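# Place chocolate cake in box beside white cake

## Task

Move the chocolate cake into the cardboard box so that it stands upright next to the white cake. The box must stay in its place with its flaps and lid unchanged, and the white cake must stay standing in its spot. At the end, neither hand may touch the box, either cake or the bricks.

## Robot and tools

ROBOT. Two arms, left_arm and right_arm. Each ends in a five-finger hand: right_arm has a right hand, and left_arm has its mirror image, a left hand. The bases sit in the scene frame at left_arm (+0.018, +0.291, 0) m, quat_wxyz (+1.000, 0, 0, +0.007), and right_arm (+0.026, -0.308, -0.003) m, quat_wxyz (+1.000, 0, 0, +0.023). A fixed post stands behind the arms. Joint ranges (rad): waist -2.880 to 2.880, shoulder 0.000 to 3.142, elbow 0.000 to 3.019 (straight at 2.964), wrist pitch -1.693 to 1.571, wrist yaw -1.571 to 1.571, wrist roll -2.094 to 2.094.

FRAMES. Scene frame: origin at table-top height, halfway between the nominal bases; +x points out over the table, +z up, +y toward left_arm. Camera image sides do not match arm names. Reported hand positions (m), quaternions, velocities and Hand targets are given in each arm's own base frame. Offsets you send are measured along the axes of that arm's current Hand target. The hand point sits 0.05 m in front of the palm and 0.15 m out from the wrist face. Its +z runs along straight fingers, +y points out of the palm, +x runs across the palm away from the thumb on the right hand and toward the thumb on the left hand. Straight fingertips reach 0.06 to 0.07 m past the point, with centre lines 0.06 m behind it (-y). A bracket on the little-finger side of the wrist can strike objects.

THE ROW. Every action row and every move target is one flat list of 28 numbers, each in [-1, 1], covering both arms even if only one moves. Order: left dx, dy, dz, rx, ry, rz; left little, ring, middle, index, thumb_bend, thumb_turn, force_limit, speed; then the same fourteen for the right arm. The six pose numbers are an offset, not a pose: they shift the hand point from its Hand target as it stood when the action or move began, with 1.0 equal to 0.6 m or 180 degrees; rx, ry, rz form a single rotation vector. All rows of one action, and all targets of one move, count from that same starting Hand target. Sending the same offset again moves the hand further. Six zeros asks nothing new of that arm. The six finger numbers are absolute motor targets: +1 open or straight, -1 closed; thumb_turn -1 swings the thumb in front of the palm, opposite the fingers. force_limit runs from about 0 N at -1 to 10 N at +1 (15 N for the two thumb motors). speed goes from nearly still at -1 up to full at +0.48 and stays full above. There is no keep-as-is value: to leave a hand unchanged, resend its last eight numbers that were carried out (or, if none yet, hand_measured plus hand_force_limit and hand_speed).

TOOLS. execute_actions(actions, cameras): actions is a list of actions, each a table of up to 15 rows at 1/30 s per row; a shorter table repeats its last row to 15 steps. Images come only for an empty list or when cameras names them (["all"] for all). move(target, speed, blend, blocking, cameras): target is one 28-number row or a list of up to 15; hand points travel in straight lines, do not avoid obstacles or the other arm, and stop after 10 s at most. speed is the top path speed in m/s, 0.002 to 4.3, default 0.25 (turns up to twice that in rad/s); one value or one per target. blend, in m, rounds corners of a list; 0 stops at each. blocking=false returns after about 0.5 s while the move continues. wait(seconds 0 to 3600) lets the scene run; stop brakes a running move. zoom_image(camera, region [x0, y0, x1, y1], at most 504 px each way) enlarges part of the newest image of cam_head_left, cam_head_right, cam_high, cam_left_wrist or cam_right_wrist (all 672x504). show_instructions shows the reference pages. finished_scene(scene 1) ends the scene for good.

RESULTS. Each arm reports end_effector_position and end_effector_quat_wxyz, its Hand target (the last commanded pose after clipping, the base for the next offsets), joint positions, velocities (may be omitted when within noise) and torques, and motor temperatures. Hands report hand_measured, hand_stopped_by (moving, target, force, stalled, fault), hand_load_n (positive when something pushes a finger open; a lost grip shows as load dropping near 0), hand_force_limit and hand_speed, all in the six-motor order above. A move adds a move: line saying done, off_target, moving, held or fault, plus limits=paced (pose clipped) or limits=held (steps withheld). Done or off_target says nothing about contact.

BEHAVIOUR AND CAUTIONS. Hands often rest 1 to 3 cm (sometimes 5) below or short of the command; an execute_actions call with zero offsets re-requests the target, or send the missing distance. Orientation is clipped to 40 degrees from the measured one each step. Blocked arms keep pushing until commanded back past the hand point. With the thumb opposed, a hand can wrap objects about 0.035 to 0.065 m thick; thumb tip and index pad can pinch a light object up to about 0.08 m. Close gently at speed -0.94 or below. Avoid drops, fast swings, hard pushes, knocking the box, its flaps or the white cake, and letting anything leave the table. Never let the two arms or hands press together. Holding loads or stretching out heats motors; at 100 °C an arm goes limp for 30 to 60 s. Loose objects may be nudged now and then.

Each tool is called after "Call:" by a JSON object that holds its "name" and its "arguments", one argument or row to a line.

Reference images:

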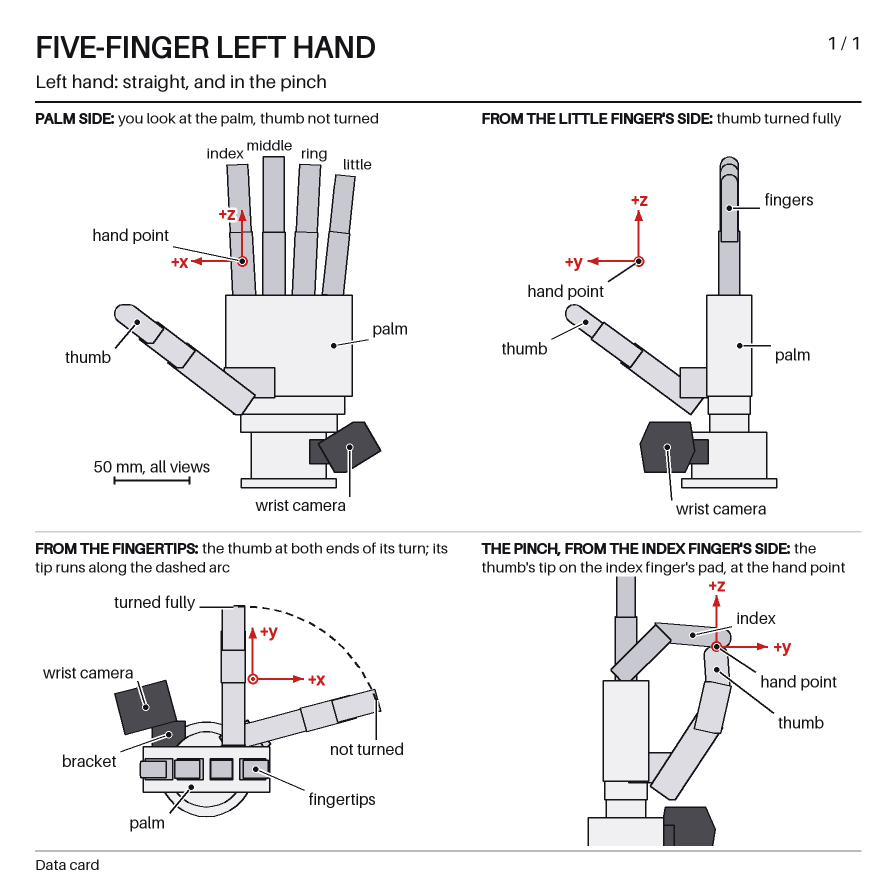

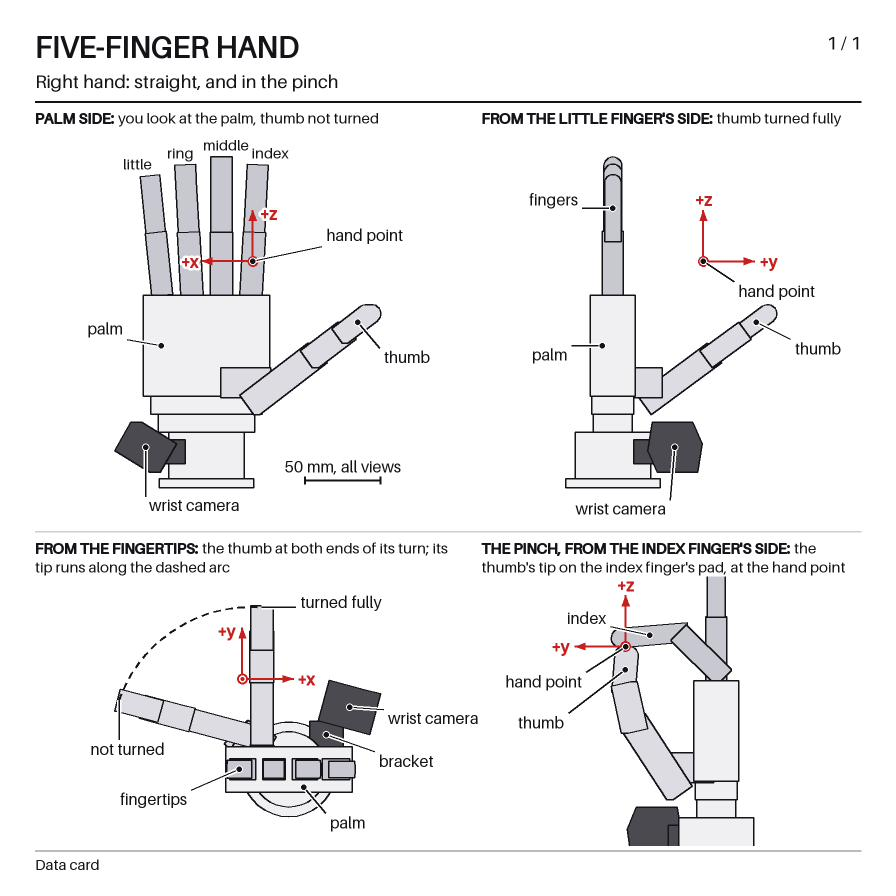

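## Session

Call:
{"name": "execute_actions", "arguments": {
  "actions": []
}}

Scene clock: 0.00 s.
left_arm: end_effector_position=(+0.5714, -0.1451, +0.2547) hand_measured=(+1.000, +1.000, +1.000, +1.000, +1.000, +1.000) hand_load_n=(+0.0, +0.0, +0.0, +0.0, +0.0, +0.0) hand_stopped_by=(target, target, target, target, target, target) hand_force_limit=0.00 hand_speed=-0.80 end_effector_quat_wxyz=(+0.480, +0.339, +0.700, -0.407) | right_arm: end_effector_position=(+0.4467, +0.2128, +0.3809) hand_measured=(+1.000, +1.000, +1.000, +1.000, +1.000, +1.000) hand_load_n=(+0.0, +0.0, +0.0, +0.0, +0.0, +0.0) hand_stopped_by=(target, target, target, target, target, target) hand_force_limit=0.00 hand_speed=-0.80 end_effector_quat_wxyz=(-0.269, +0.748, -0.083, +0.601)
Joint positions: left_arm=[0 1.419 1.04 -0.108 1.108 1.761] | right_arm=[0.635 0.979 0.955 -0.116 0.322 -0.994]
Joint velocities: within noise
Joint torques (N m): no reading
Motor temperatures (°C): left_arm=[31 36 33 32 33 32] | right_arm=[25 34 34 36 33 29]
Heat: left arm: hottest shoulder 36 °C; right arm: hottest wrist pitch 36 °C.
Hand target: left_arm +0.5784, -0.1496, +0.2833; +0.499, +0.356, +0.682, -0.399 | right_arm +0.4503, +0.2099, +0.4061; -0.277, +0.731, -0.089, +0.617

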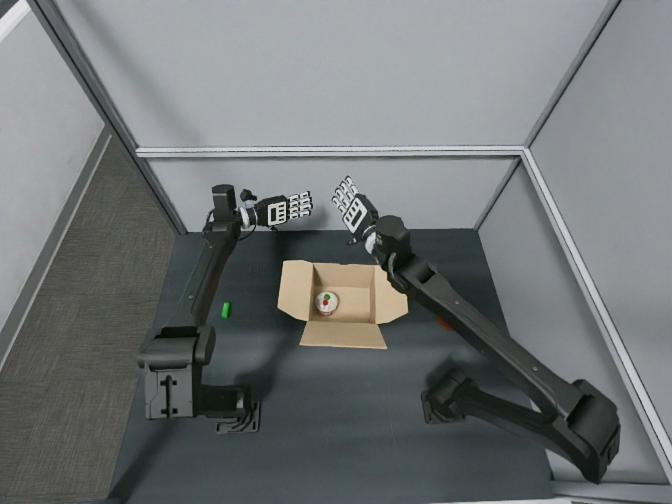

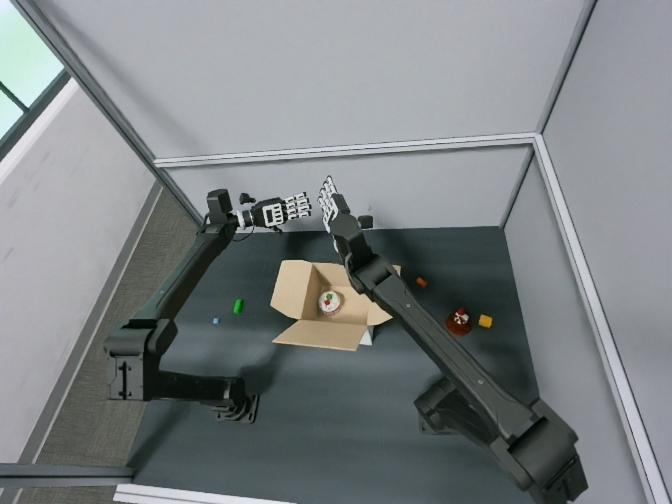

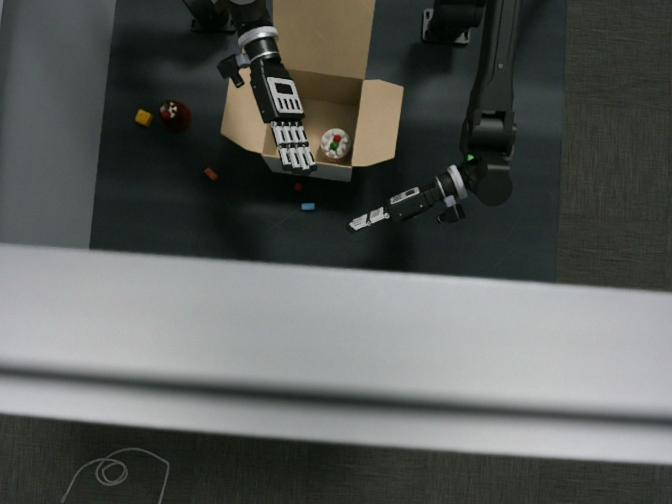

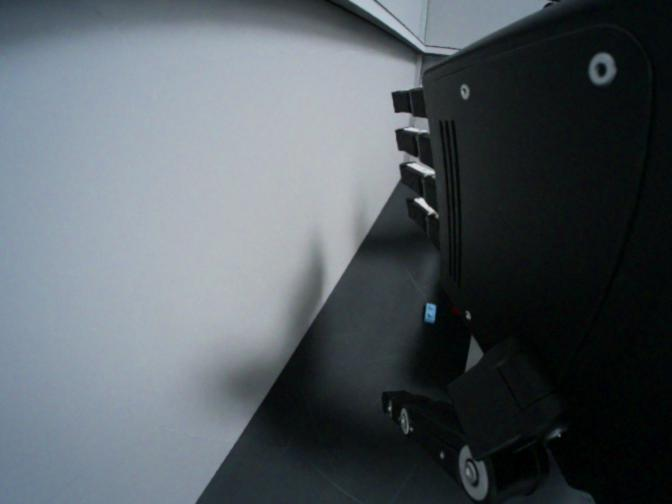

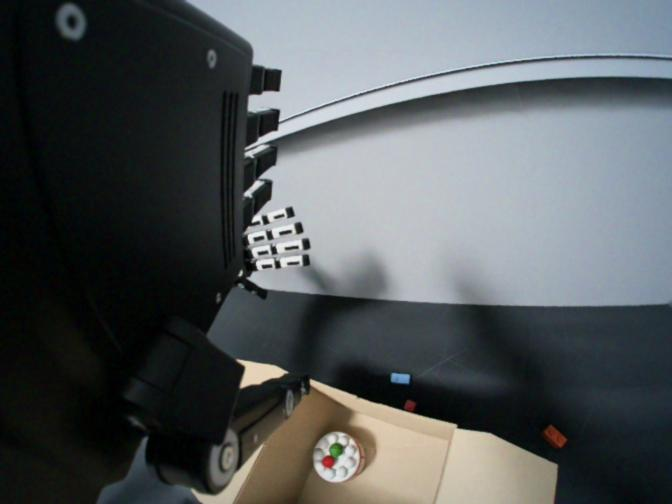

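Call:
{"name": "zoom_image", "arguments": {
  "camera": "cam_head_right",
  "region": [250, 230, 530, 440]
}}

Call:
{"name": "zoom_image", "arguments": {
  "camera": "cam_high",
  "region": [80, 0, 480, 300]
}}

Call:
{"name": "zoom_image", "arguments": {
  "camera": "cam_head_left",
  "region": [250, 230, 530, 440]
}}

Scaled by 1.800 from the camera's image (finer frame: 960x720).

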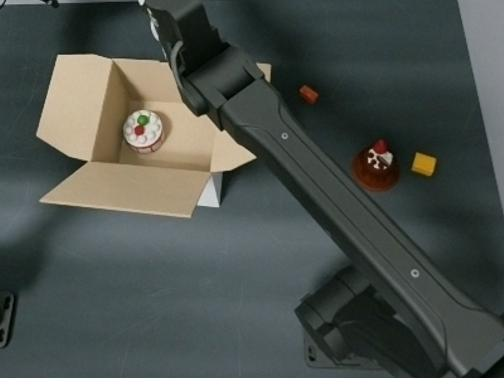

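Scaled by 1.260 from the camera's image (finer frame: 960x720).

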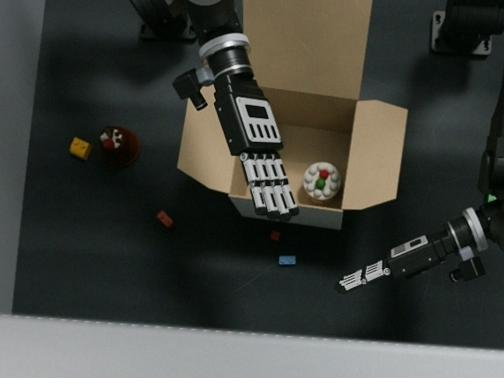

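Scaled by 1.800 from the camera's image (finer frame: 960x720).

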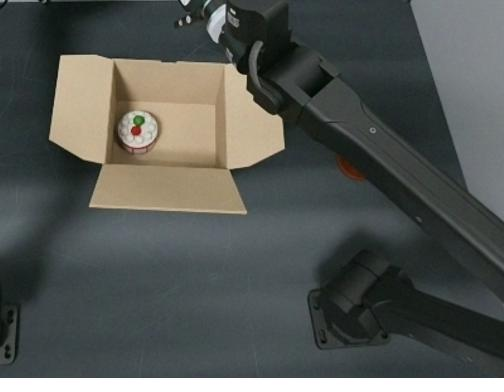

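Call:
{"name": "move", "arguments": {
  "target": [0,0,0,0,0,0,1,1,1,1,1,1,0,-0.8,0.027,0.381,-0.353,-0.275,0.0154,0.373,1,1,1,1,1,1,0,-0.8],
  "cameras": ["all"]
}}

Scene clock: 53.83 s.
left_arm: end_effector_position=(+0.5714, -0.1451, +0.2547) hand_measured=(+1.000, +1.000, +1.000, +1.000, +1.000, +1.000) hand_load_n=(+0.0, +0.0, +0.0, +0.0, +0.0, +0.0) hand_stopped_by=(target, target, target, target, target, target) hand_force_limit=0.00 hand_speed=-0.80 end_effector_quat_wxyz=(+0.480, +0.339, +0.700, -0.407) | right_arm: end_effector_position=(+0.2935, -0.0485, +0.2911) hand_measured=(+1.000, +1.000, +1.000, +1.000, +1.000, +1.000) hand_load_n=(+0.0, -0.5, +0.0, +0.0, +0.0, +0.0) hand_stopped_by=(target, target, target, target, target, target) hand_force_limit=0.00 hand_speed=-0.80 end_effector_quat_wxyz=(+0.229, -0.607, +0.709, -0.277)
Joint positions: left_arm=[0 1.419 1.04 -0.108 1.108 1.761] | right_arm=[-0.297 0.758 0.998 -1.079 -0.083 -0.111]
Joint torques (N m): left_arm=[-1.03 -10.05 10.54 1.63 0.46 -0.03] | right_arm=[-2.32 -0.56 13.24 1.43 -0.24 0.2]
Motor temperatures (°C): left_arm=[30 37 37 31 33 31] | right_arm=[25 34 44 36 32 29]
Heat: left arm: hottest shoulder 37 °C; right arm: hottest elbow 44 °C.
Hand target: left_arm +0.5784, -0.1496, +0.2833; +0.499, +0.356, +0.682, -0.399 | right_arm +0.3007, -0.0502, +0.3205; +0.246, -0.594, +0.708, -0.293
Off the commanded pose: left_arm 0.030 m, 4 deg | right_arm 0.030 m, 3 deg.
move: off_target (right_arm)

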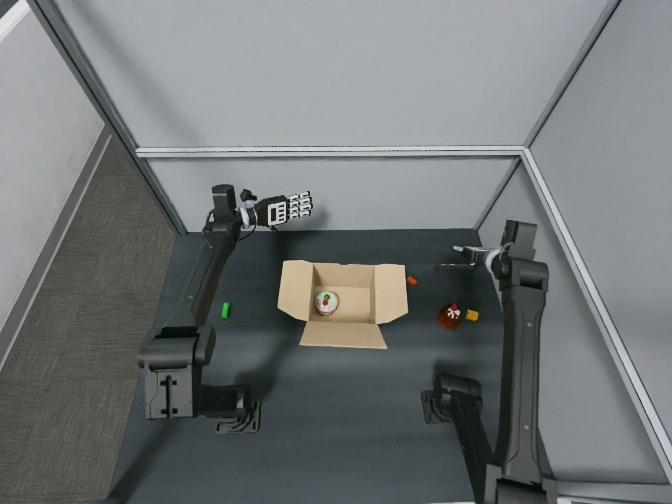

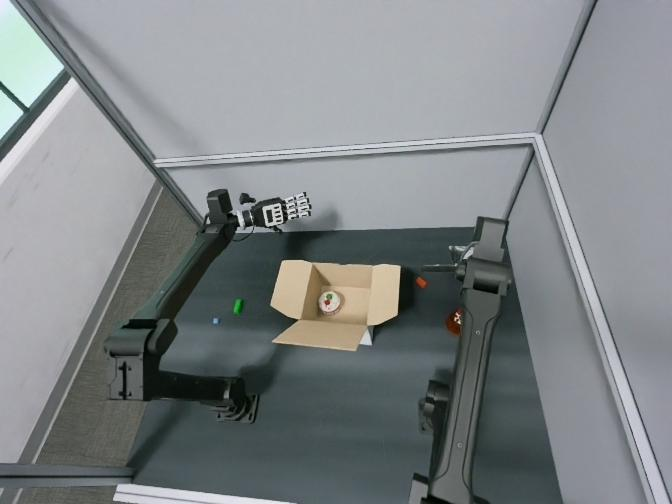

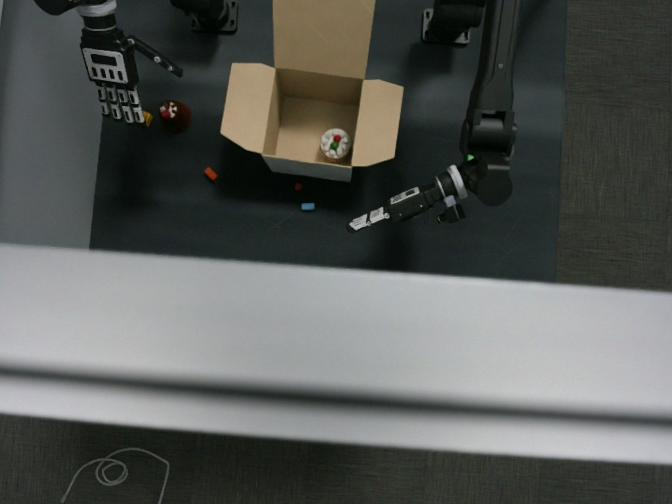

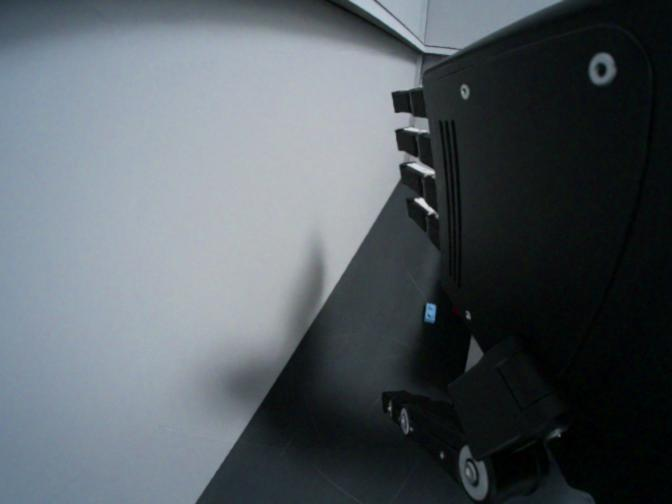

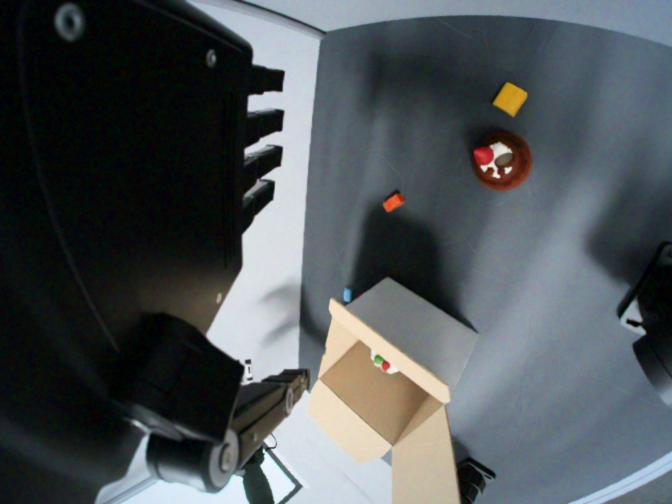

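Call:
{"name": "move", "arguments": {
  "target": [0,0,0,0,0,0,1,1,1,1,1,1,0,-0.8,0,0,0,0,0,0,0.6,0.6,0.6,0.6,1,-1,0,-0.3],
  "cameras": ["cam_right_wrist", "cam_high"]
}}

Call:
{"name": "zoom_image", "arguments": {
  "camera": "cam_right_wrist",
  "region": [168, 0, 672, 504]
}}

Call:
{"name": "zoom_image", "arguments": {
  "camera": "cam_high",
  "region": [50, 0, 250, 200]
}}

Scene clock: 68.10 s.
left_arm: end_effector_position=(+0.5714, -0.1451, +0.2547) hand_measured=(+1.000, +1.000, +1.000, +1.000, +1.000, +1.000) hand_load_n=(+0.0, +0.0, +0.0, +0.0, +0.0, +0.0) hand_stopped_by=(target, target, target, target, target, target) hand_force_limit=0.00 hand_speed=-0.80 end_effector_quat_wxyz=(+0.480, +0.339, +0.700, -0.407) | right_arm: end_effector_position=(+0.2935, -0.0482, +0.2911) hand_measured=(+0.600, +0.600, +0.600, +0.600, +1.000, -1.000) hand_load_n=(+0.0, +0.0, -0.5, +0.0, +0.0, +0.0) hand_stopped_by=(target, target, target, target, target, target) hand_force_limit=0.00 hand_speed=-0.30 end_effector_quat_wxyz=(+0.229, -0.607, +0.709, -0.277)
Joint positions: left_arm=[0 1.419 1.04 -0.108 1.108 1.761] | right_arm=[-0.297 0.758 0.998 -1.079 -0.085 -0.111]
Joint torques (N m): left_arm=[-0.97 -9.88 10.67 1.55 0.46 -0.04] | right_arm=[-1.32 -0.38 13.35 1.18 -0.27 0.16]
Heat: left arm: hottest shoulder 37 °C; right arm: hottest elbow 45 °C.
Hand target: left_arm +0.5784, -0.1496, +0.2833; +0.499, +0.356, +0.682, -0.399 | right_arm +0.3007, -0.0502, +0.3205; +0.246, -0.594, +0.708, -0.293
Off the commanded pose: left_arm 0.030 m, 4 deg | right_arm 0.030 m, 3 deg.
move: done
Images, in order (width x height): cam_high 672x504, cam_right_wrist 672x504.

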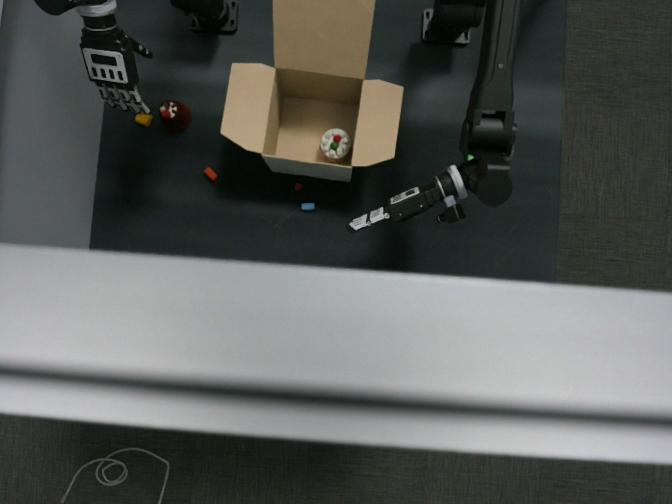

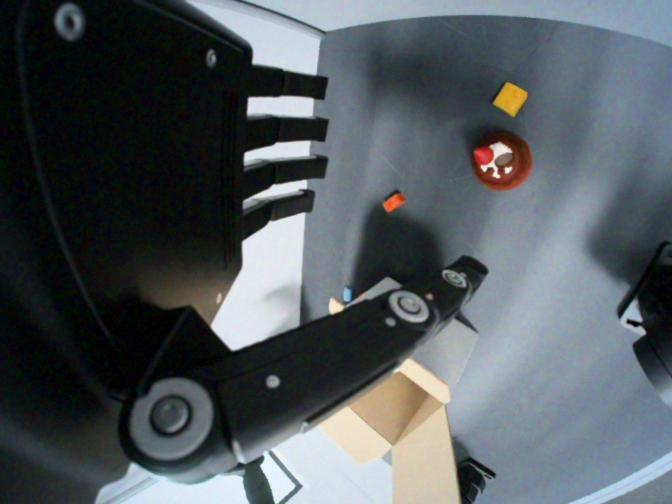

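Scaled by 1.000.

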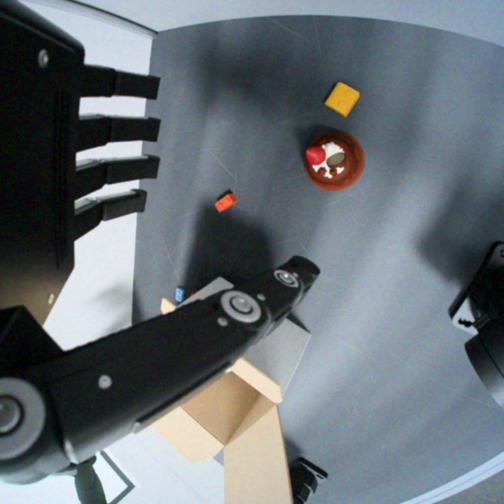

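Scaled by 2.520 from the camera's image (finer frame: 960x720).

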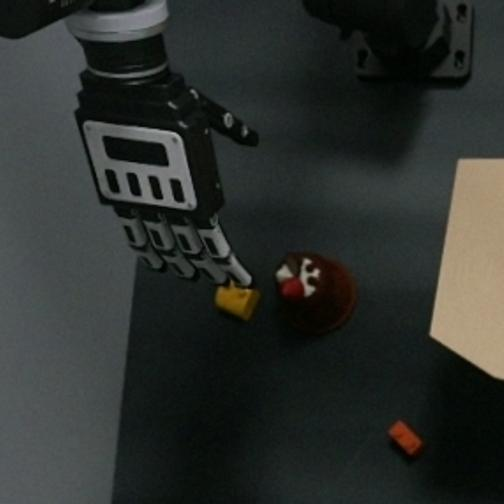

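Call:
{"name": "move", "arguments": {
  "target": [0,0,0,0,0,0,1,1,1,1,1,1,0,-0.8,-0.0155,0.155,0.130,0,0,0,1,1,1,1,1,-1,0,-0.3],
  "cameras": ["cam_right_wrist", "cam_high"],
  "speed": 0.15
}}

Call:
{"name": "zoom_image", "arguments": {
  "camera": "cam_high",
  "region": [50, 0, 250, 200]
}}

Scene clock: 92.90 s.
left_arm: end_effector_position=(+0.5714, -0.1451, +0.2547) hand_measured=(+1.000, +1.000, +1.000, +1.000, +1.000, +1.000) hand_load_n=(+0.0, +0.0, +0.0, +0.0, +0.0, +0.0) hand_stopped_by=(target, target, target, target, target, target) hand_force_limit=0.00 hand_speed=-0.80 end_effector_quat_wxyz=(+0.480, +0.339, +0.700, -0.407) | right_arm: end_effector_position=(+0.2843, -0.0426, +0.1894) hand_measured=(+1.000, +1.000, +1.000, +1.000, +1.000, -1.000) hand_load_n=(+0.5, +0.0, +0.0, -0.5, -0.5, +0.0) hand_stopped_by=(target, target, target, target, target, target) hand_force_limit=0.00 hand_speed=-0.30 end_effector_quat_wxyz=(+0.228, -0.603, +0.712, -0.280)
Joint positions: left_arm=[0 1.419 1.04 -0.108 1.108 1.761] | right_arm=[-0.277 0.683 0.7 -0.852 -0.062 -0.088]
Joint torques (N m): left_arm=[-1.14 -9.64 10.5 1.54 0.47 -0.04] | right_arm=[0.09 -0.85 9.29 3 -0.04 0.19]
Heat: left arm: hottest elbow 38 °C; right arm: hottest elbow 47 °C.
Hand target: left_arm +0.5784, -0.1496, +0.2833; +0.499, +0.356, +0.682, -0.399 | right_arm +0.2919, -0.0392, +0.1996; +0.246, -0.594, +0.708, -0.293
Off the commanded pose: left_arm 0.030 m, 4 deg | right_arm 0.013 m, 3 deg.
move: off_target (right_arm)
Images, in order (width x height): cam_high 672x504, cam_right_wrist 672x504.

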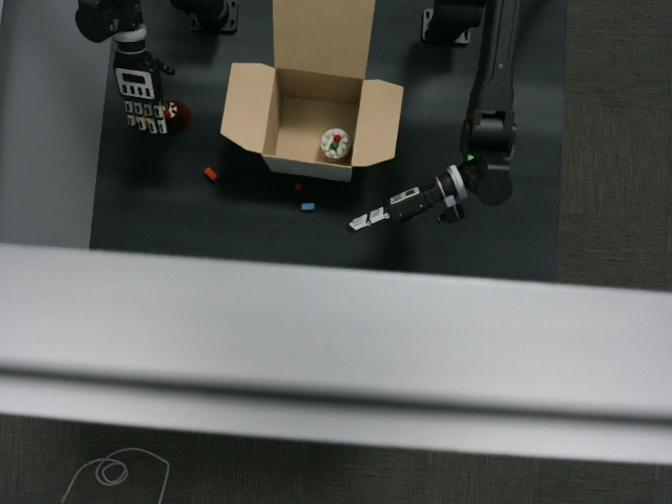

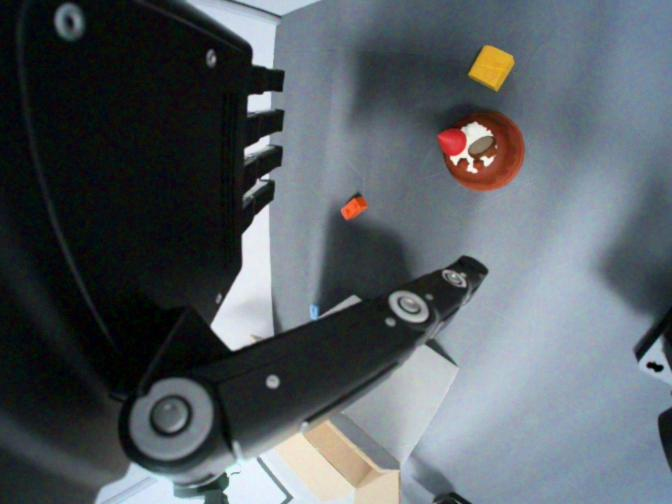

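Scaled by 2.520 from the camera's image (finer frame: 960x720).

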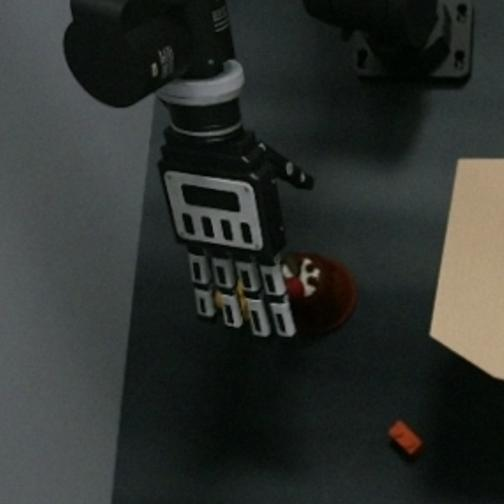

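Call:
{"name": "move", "arguments": {
  "target": [0,0,0,0,0,0,1,1,1,1,1,1,0,-0.8,0.034,0.110,0.066,0,0,0,1,1,1,1,1,-1,0,-0.3],
  "cameras": ["cam_right_wrist", "cam_high", "cam_head_left"],
  "speed": 0.12
}}

Call:
{"name": "zoom_image", "arguments": {
  "camera": "cam_high",
  "region": [50, 0, 250, 200]
}}

Scene clock: 103.97 s.
left_arm: end_effector_position=(+0.5714, -0.1451, +0.2547) hand_measured=(+1.000, +1.000, +1.000, +1.000, +1.000, +1.000) hand_load_n=(+0.0, +0.0, +0.0, -0.5, +0.0, +0.0) hand_stopped_by=(target, target, target, target, target, target) hand_force_limit=0.00 hand_speed=-0.80 end_effector_quat_wxyz=(+0.480, +0.339, +0.700, -0.407) | right_arm: end_effector_position=(+0.2633, -0.0518, +0.1162) hand_measured=(+1.000, +1.000, +1.000, +1.000, +1.000, -1.000) hand_load_n=(+0.0, +0.0, +0.0, +0.0, +0.0, +0.0) hand_stopped_by=(target, target, target, target, target, target) hand_force_limit=0.00 hand_speed=-0.30 end_effector_quat_wxyz=(+0.236, -0.590, +0.722, -0.273)
Joint positions: left_arm=[0 1.419 1.04 -0.108 1.108 1.761] | right_arm=[-0.379 0.638 0.492 -0.696 -0.138 -0.126]
Joint torques (N m): left_arm=[-1.38 -10.46 10.73 1.59 0.49 -0.07] | right_arm=[-2.26 -0.91 9.03 2.91 -0.23 -0.16]
Heat: left arm: hottest elbow 39 °C; right arm: hottest elbow 47 °C.
Hand target: left_arm +0.5784, -0.1496, +0.2833; +0.499, +0.356, +0.682, -0.399 | right_arm +0.2700, -0.0561, +0.1249; +0.246, -0.594, +0.708, -0.293
Off the commanded pose: left_arm 0.030 m, 4 deg | right_arm 0.012 m, 3 deg.
move: off_target (right_arm)
Images, in order (width x height): cam_head_left 672x504, cam_high 672x504, cam_right_wrist 672x504.

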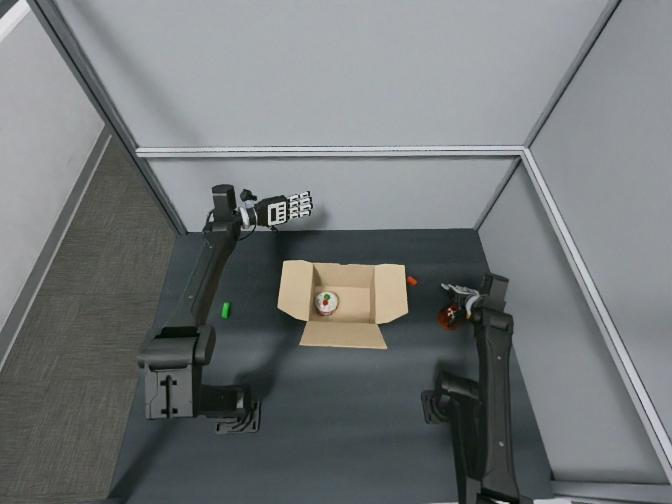

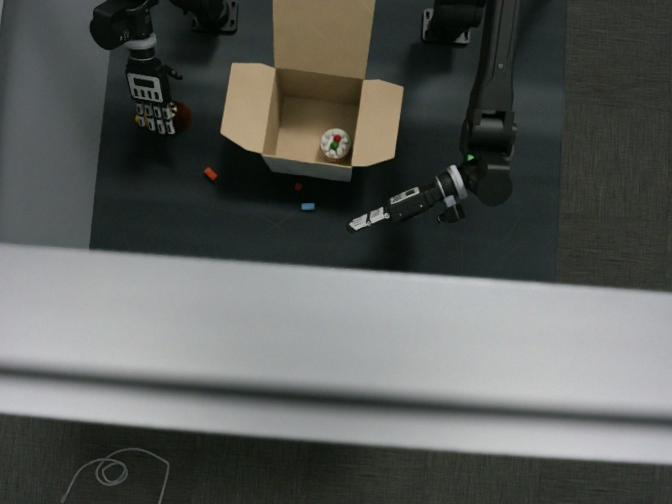

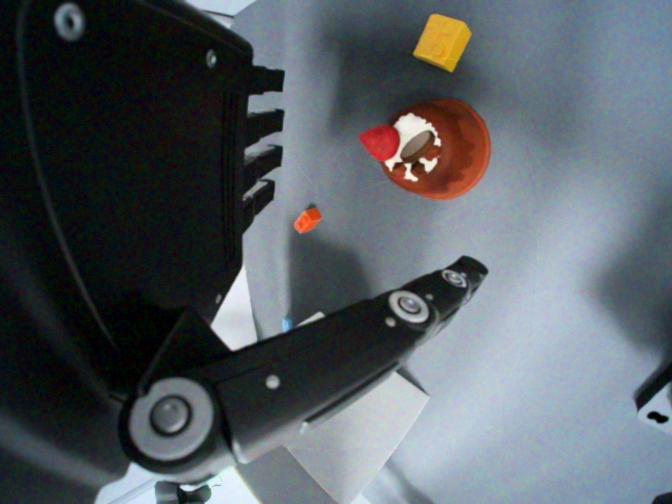

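Scaled by 2.520 from the camera's image (finer frame: 960x720).

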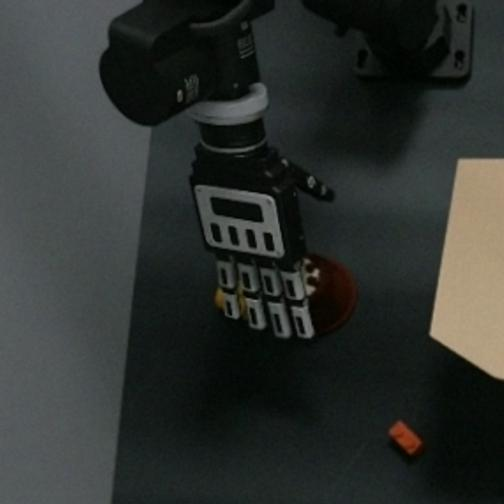

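Call:
{"name": "zoom_image", "arguments": {
  "camera": "cam_right_wrist",
  "region": [330, 60, 530, 220]
}}

Call:
{"name": "zoom_image", "arguments": {
  "camera": "cam_head_left",
  "region": [390, 240, 550, 360]
}}

Scaled by 2.520 from the camera's image (finer frame: 960x720).

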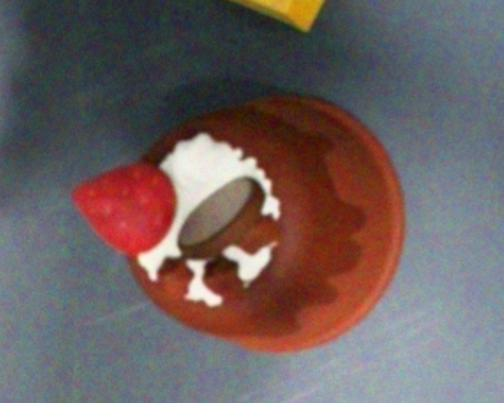

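Scaled by 3.150 from the camera's image (finer frame: 960x720).

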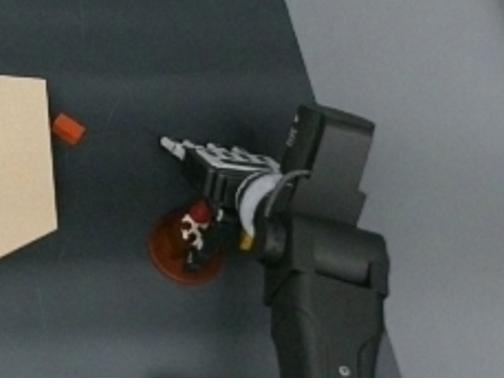

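Call:
{"name": "move", "arguments": {
  "target": [0,0,0,0,0,0,1,1,1,1,1,1,0,-0.8,0.0317,0.047,0.047,0,0,0,1,1,1,1,1,-1,0,-0.3],
  "cameras": ["cam_right_wrist", "cam_high", "cam_head_left"],
  "speed": 0.1
}}

Call:
{"name": "zoom_image", "arguments": {
  "camera": "cam_high",
  "region": [50, 0, 250, 200]
}}

Call:
{"name": "zoom_image", "arguments": {
  "camera": "cam_head_left",
  "region": [390, 240, 550, 360]
}}

Scene clock: 126.47 s.
left_arm: end_effector_position=(+0.5714, -0.1451, +0.2547) hand_measured=(+1.000, +1.000, +1.000, +1.000, +1.000, +1.000) hand_load_n=(+0.0, +0.0, +0.0, +0.0, +0.0, +0.0) hand_stopped_by=(target, target, target, target, target, target) hand_force_limit=0.00 hand_speed=-0.80 end_effector_quat_wxyz=(+0.480, +0.339, +0.700, -0.407) | right_arm: end_effector_position=(+0.2603, -0.0702, +0.0807) hand_measured=(+1.000, +1.000, +1.000, +1.000, +1.000, -1.000) hand_load_n=(+0.0, +0.0, +0.0, +0.0, +0.0, +0.0) hand_stopped_by=(target, target, target, target, target, target) hand_force_limit=0.00 hand_speed=-0.30 end_effector_quat_wxyz=(+0.241, -0.588, +0.720, -0.279)
Joint positions: left_arm=[0 1.419 1.04 -0.108 1.108 1.761] | right_arm=[-0.478 0.681 0.406 -0.564 -0.207 -0.198]
Joint torques (N m): left_arm=[-1.26 -9.93 10.73 1.48 0.49 -0.04] | right_arm=[-2.37 0.79 8.88 2.81 -0.32 -0.12]
Heat: left arm: hottest elbow 39 °C; right arm: hottest elbow 45 °C.
Hand target: left_arm +0.5784, -0.1496, +0.2833; +0.499, +0.356, +0.682, -0.399 | right_arm +0.2668, -0.0748, +0.0850; +0.246, -0.594, +0.708, -0.293
Off the commanded pose: left_arm 0.030 m, 4 deg | right_arm 0.009 m, 2 deg.
move: done
Images, in order (width x height): cam_head_left 672x504, cam_high 672x504, cam_right_wrist 672x504.

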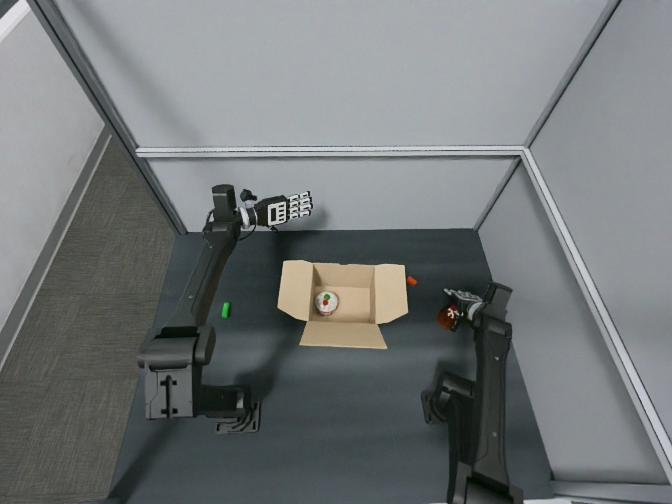

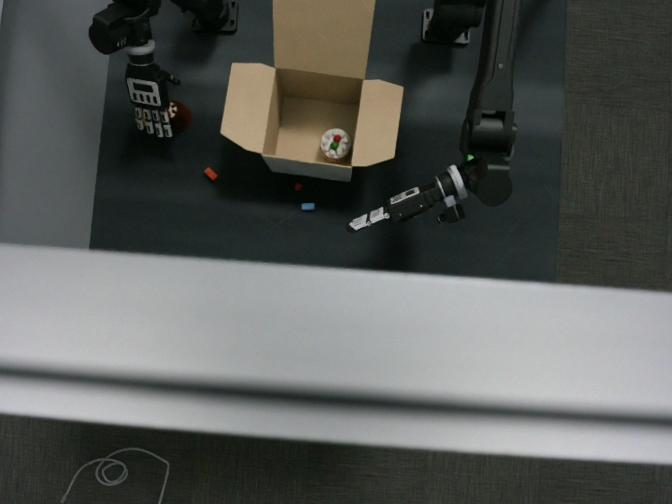

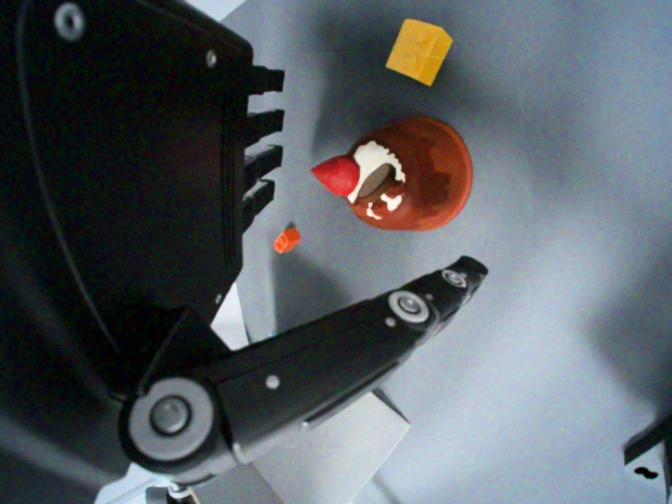

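Scaled by 2.520 from the camera's image (finer frame: 960x720).

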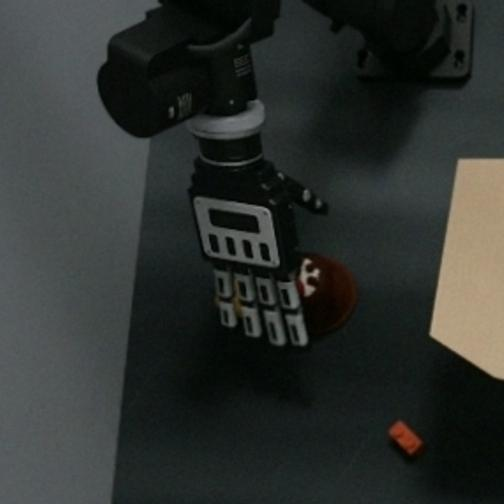

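Scaled by 3.150 from the camera's image (finer frame: 960x720).

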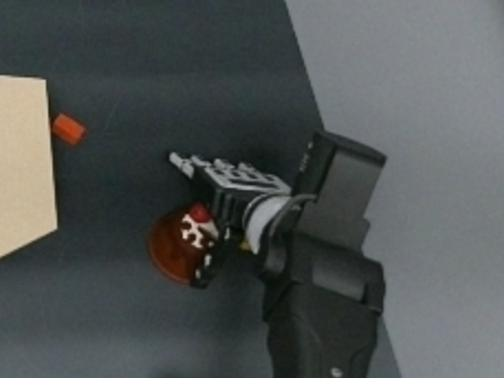

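Call:
{"name": "move", "arguments": {
  "target": [0,0,0,0,0,0,1,1,1,1,1,1,0,-0.8,0.0067,0.045,0.045,0,0,0,1,1,1,1,1,-1,0,-0.3],
  "cameras": ["cam_right_wrist", "cam_high", "cam_head_left"],
  "speed": 0.08
}}

Call:
{"name": "zoom_image", "arguments": {
  "camera": "cam_high",
  "region": [50, 0, 250, 200]
}}

Call:
{"name": "zoom_image", "arguments": {
  "camera": "cam_head_left",
  "region": [390, 240, 550, 360]
}}

Scene clock: 136.37 s.
left_arm: end_effector_position=(+0.5714, -0.1451, +0.2547) hand_measured=(+1.000, +1.000, +1.000, +1.000, +1.000, +1.000) hand_load_n=(+0.0, +0.0, +0.0, +0.0, +0.0, +0.0) hand_stopped_by=(target, target, target, target, target, target) hand_force_limit=0.00 hand_speed=-0.80 end_effector_quat_wxyz=(+0.480, +0.339, +0.700, -0.407) | right_arm: end_effector_position=(+0.2609, -0.0714, +0.0432) hand_measured=(+1.000, +1.000, +1.000, +1.000, +1.000, -1.000) hand_load_n=(+0.0, +0.0, +0.0, +0.0, +0.0, +0.0) hand_stopped_by=(target, target, target, target, target, target) hand_force_limit=0.00 hand_speed=-0.30 end_effector_quat_wxyz=(+0.243, -0.592, +0.716, -0.278)
Joint positions: left_arm=[0 1.419 1.04 -0.108 1.108 1.761] | right_arm=[-0.487 0.753 0.324 -0.412 -0.221 -0.214]
Joint torques (N m): left_arm=[-1.49 -10.17 10.52 1.7 0.44 -0.02] | right_arm=[-2.02 -0.09 8.21 2.93 -0.29 -0.11]
Heat: left arm: hottest elbow 39 °C; right arm: hottest elbow 45 °C.
Hand target: left_arm +0.5784, -0.1496, +0.2833; +0.499, +0.356, +0.682, -0.399 | right_arm +0.2661, -0.0788, +0.0468; +0.246, -0.594, +0.708, -0.293
Off the commanded pose: left_arm 0.030 m, 4 deg | right_arm 0.010 m, 2 deg.
move: done
Images, in order (width x height): cam_head_left 672x504, cam_high 672x504, cam_right_wrist 672x504.

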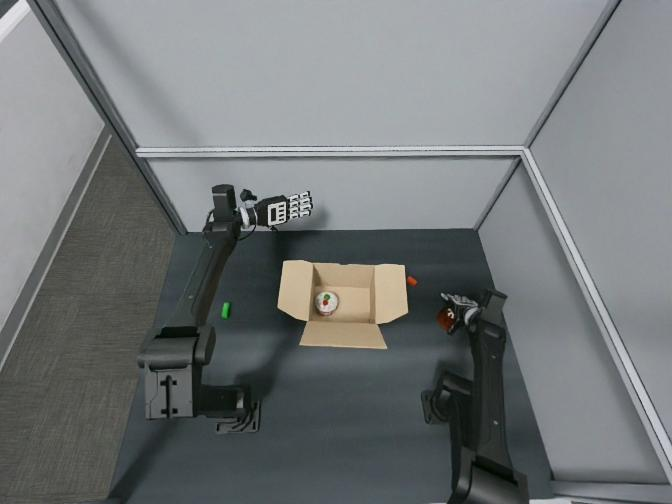

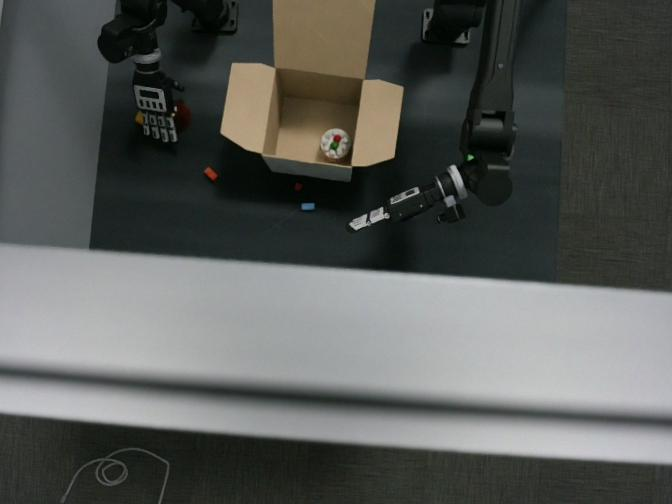

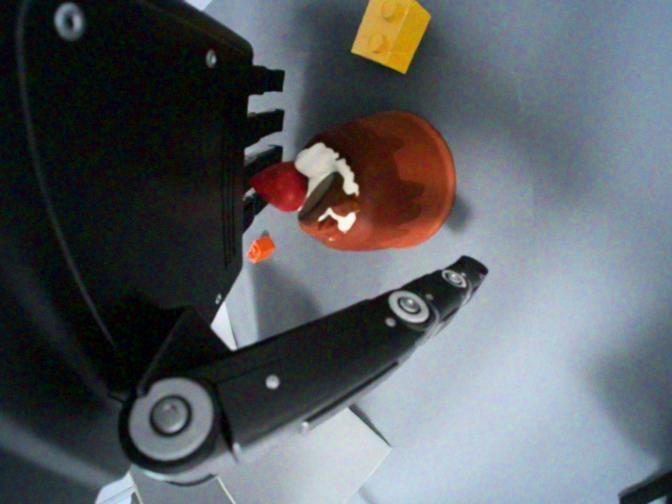

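Scaled by 2.520 from the camera's image (finer frame: 960x720).

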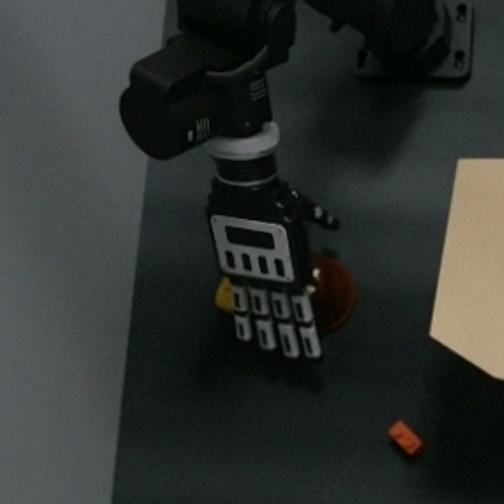

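Scaled by 3.150 from the camera's image (finer frame: 960x720).

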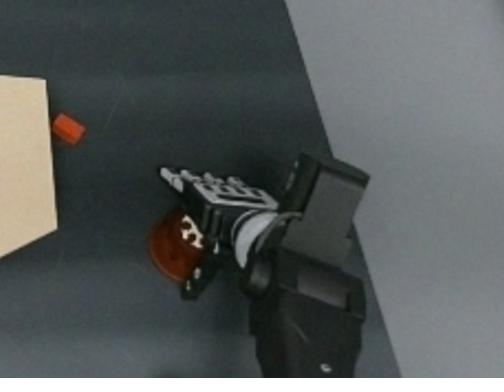

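Call:
{"name": "move", "arguments": {
  "target": [0,0,0,0,0,0,1,1,1,1,1,1,0,-0.8,0.0133,-0.0063,0.0253,0,0,0,1,1,1,1,1,-1,0,-0.3],
  "cameras": ["cam_right_wrist", "cam_high", "cam_head_left"],
  "speed": 0.06
}}

Call:
{"name": "zoom_image", "arguments": {
  "camera": "cam_high",
  "region": [50, 0, 250, 200]
}}

Scene clock: 153.20 s.
left_arm: end_effector_position=(+0.5714, -0.1451, +0.2547) hand_measured=(+1.000, +1.000, +1.000, +1.000, +1.000, +1.000) hand_load_n=(+0.0, +0.0, +0.0, +0.0, +0.0, +0.0) hand_stopped_by=(target, target, target, target, target, target) hand_force_limit=0.00 hand_speed=-0.80 end_effector_quat_wxyz=(+0.480, +0.339, +0.700, -0.407) | right_arm: end_effector_position=(+0.2684, -0.0802, +0.0306) hand_measured=(+1.000, +1.000, +1.000, +1.000, +1.000, -1.000) hand_load_n=(+0.0, +0.0, +0.0, +0.0, +0.0, +0.0) hand_stopped_by=(target, target, target, target, target, target) hand_force_limit=0.00 hand_speed=-0.30 end_effector_quat_wxyz=(+0.241, -0.591, +0.719, -0.275)
Joint positions: left_arm=[0 1.419 1.04 -0.108 1.108 1.761] | right_arm=[-0.507 0.844 0.324 -0.334 -0.232 -0.226]
Joint torques (N m): left_arm=[-0.79 -10.05 10.59 1.66 0.51 -0.05] | right_arm=[-1.67 -0.32 8.91 2.89 -0.28 -0.12]
Heat: left arm: hottest elbow 40 °C; right arm: hottest elbow 45 °C.
Hand target: left_arm +0.5784, -0.1496, +0.2833; +0.499, +0.356, +0.682, -0.399 | right_arm +0.2779, -0.0890, +0.0388; +0.246, -0.594, +0.708, -0.293
Off the commanded pose: left_arm 0.030 m, 4 deg | right_arm 0.015 m, 3 deg.
move: off_target (right_arm)
Images, in order (width x height): cam_head_left 672x504, cam_high 672x504, cam_right_wrist 672x504.

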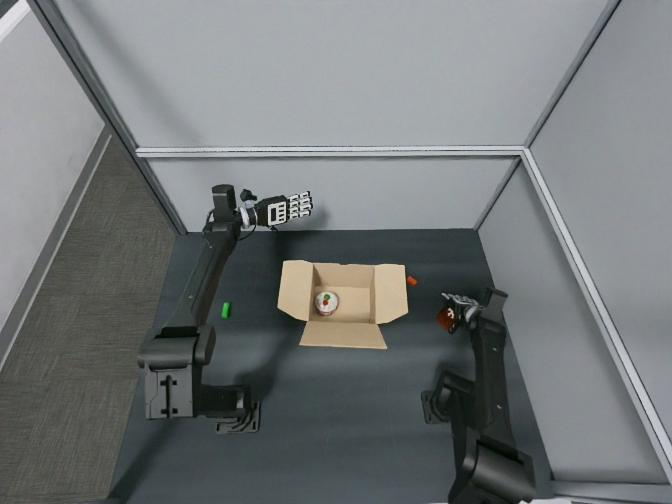

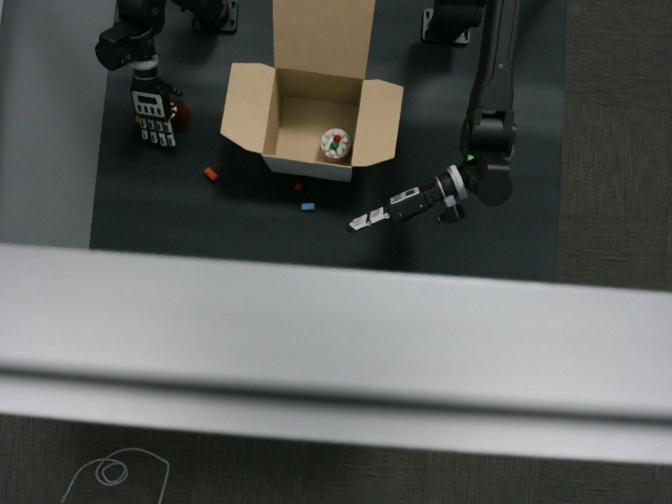

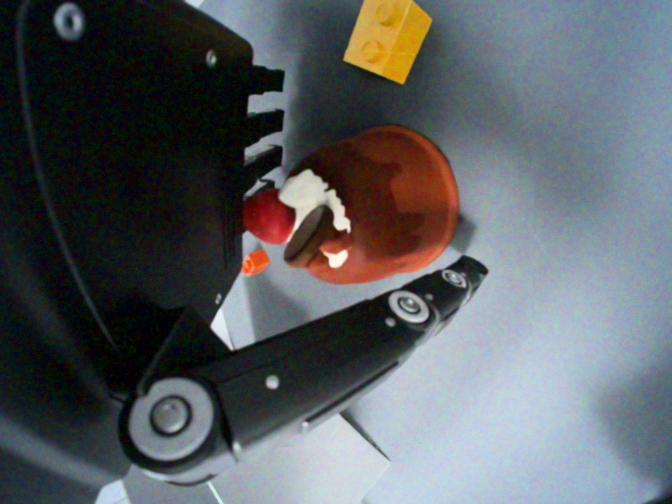

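Scaled by 2.520 from the camera's image (finer frame: 960x720).

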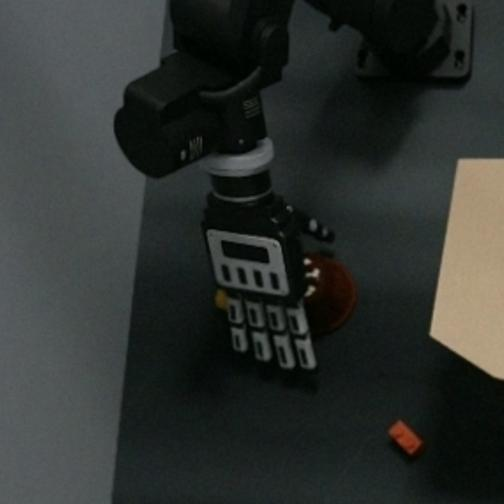

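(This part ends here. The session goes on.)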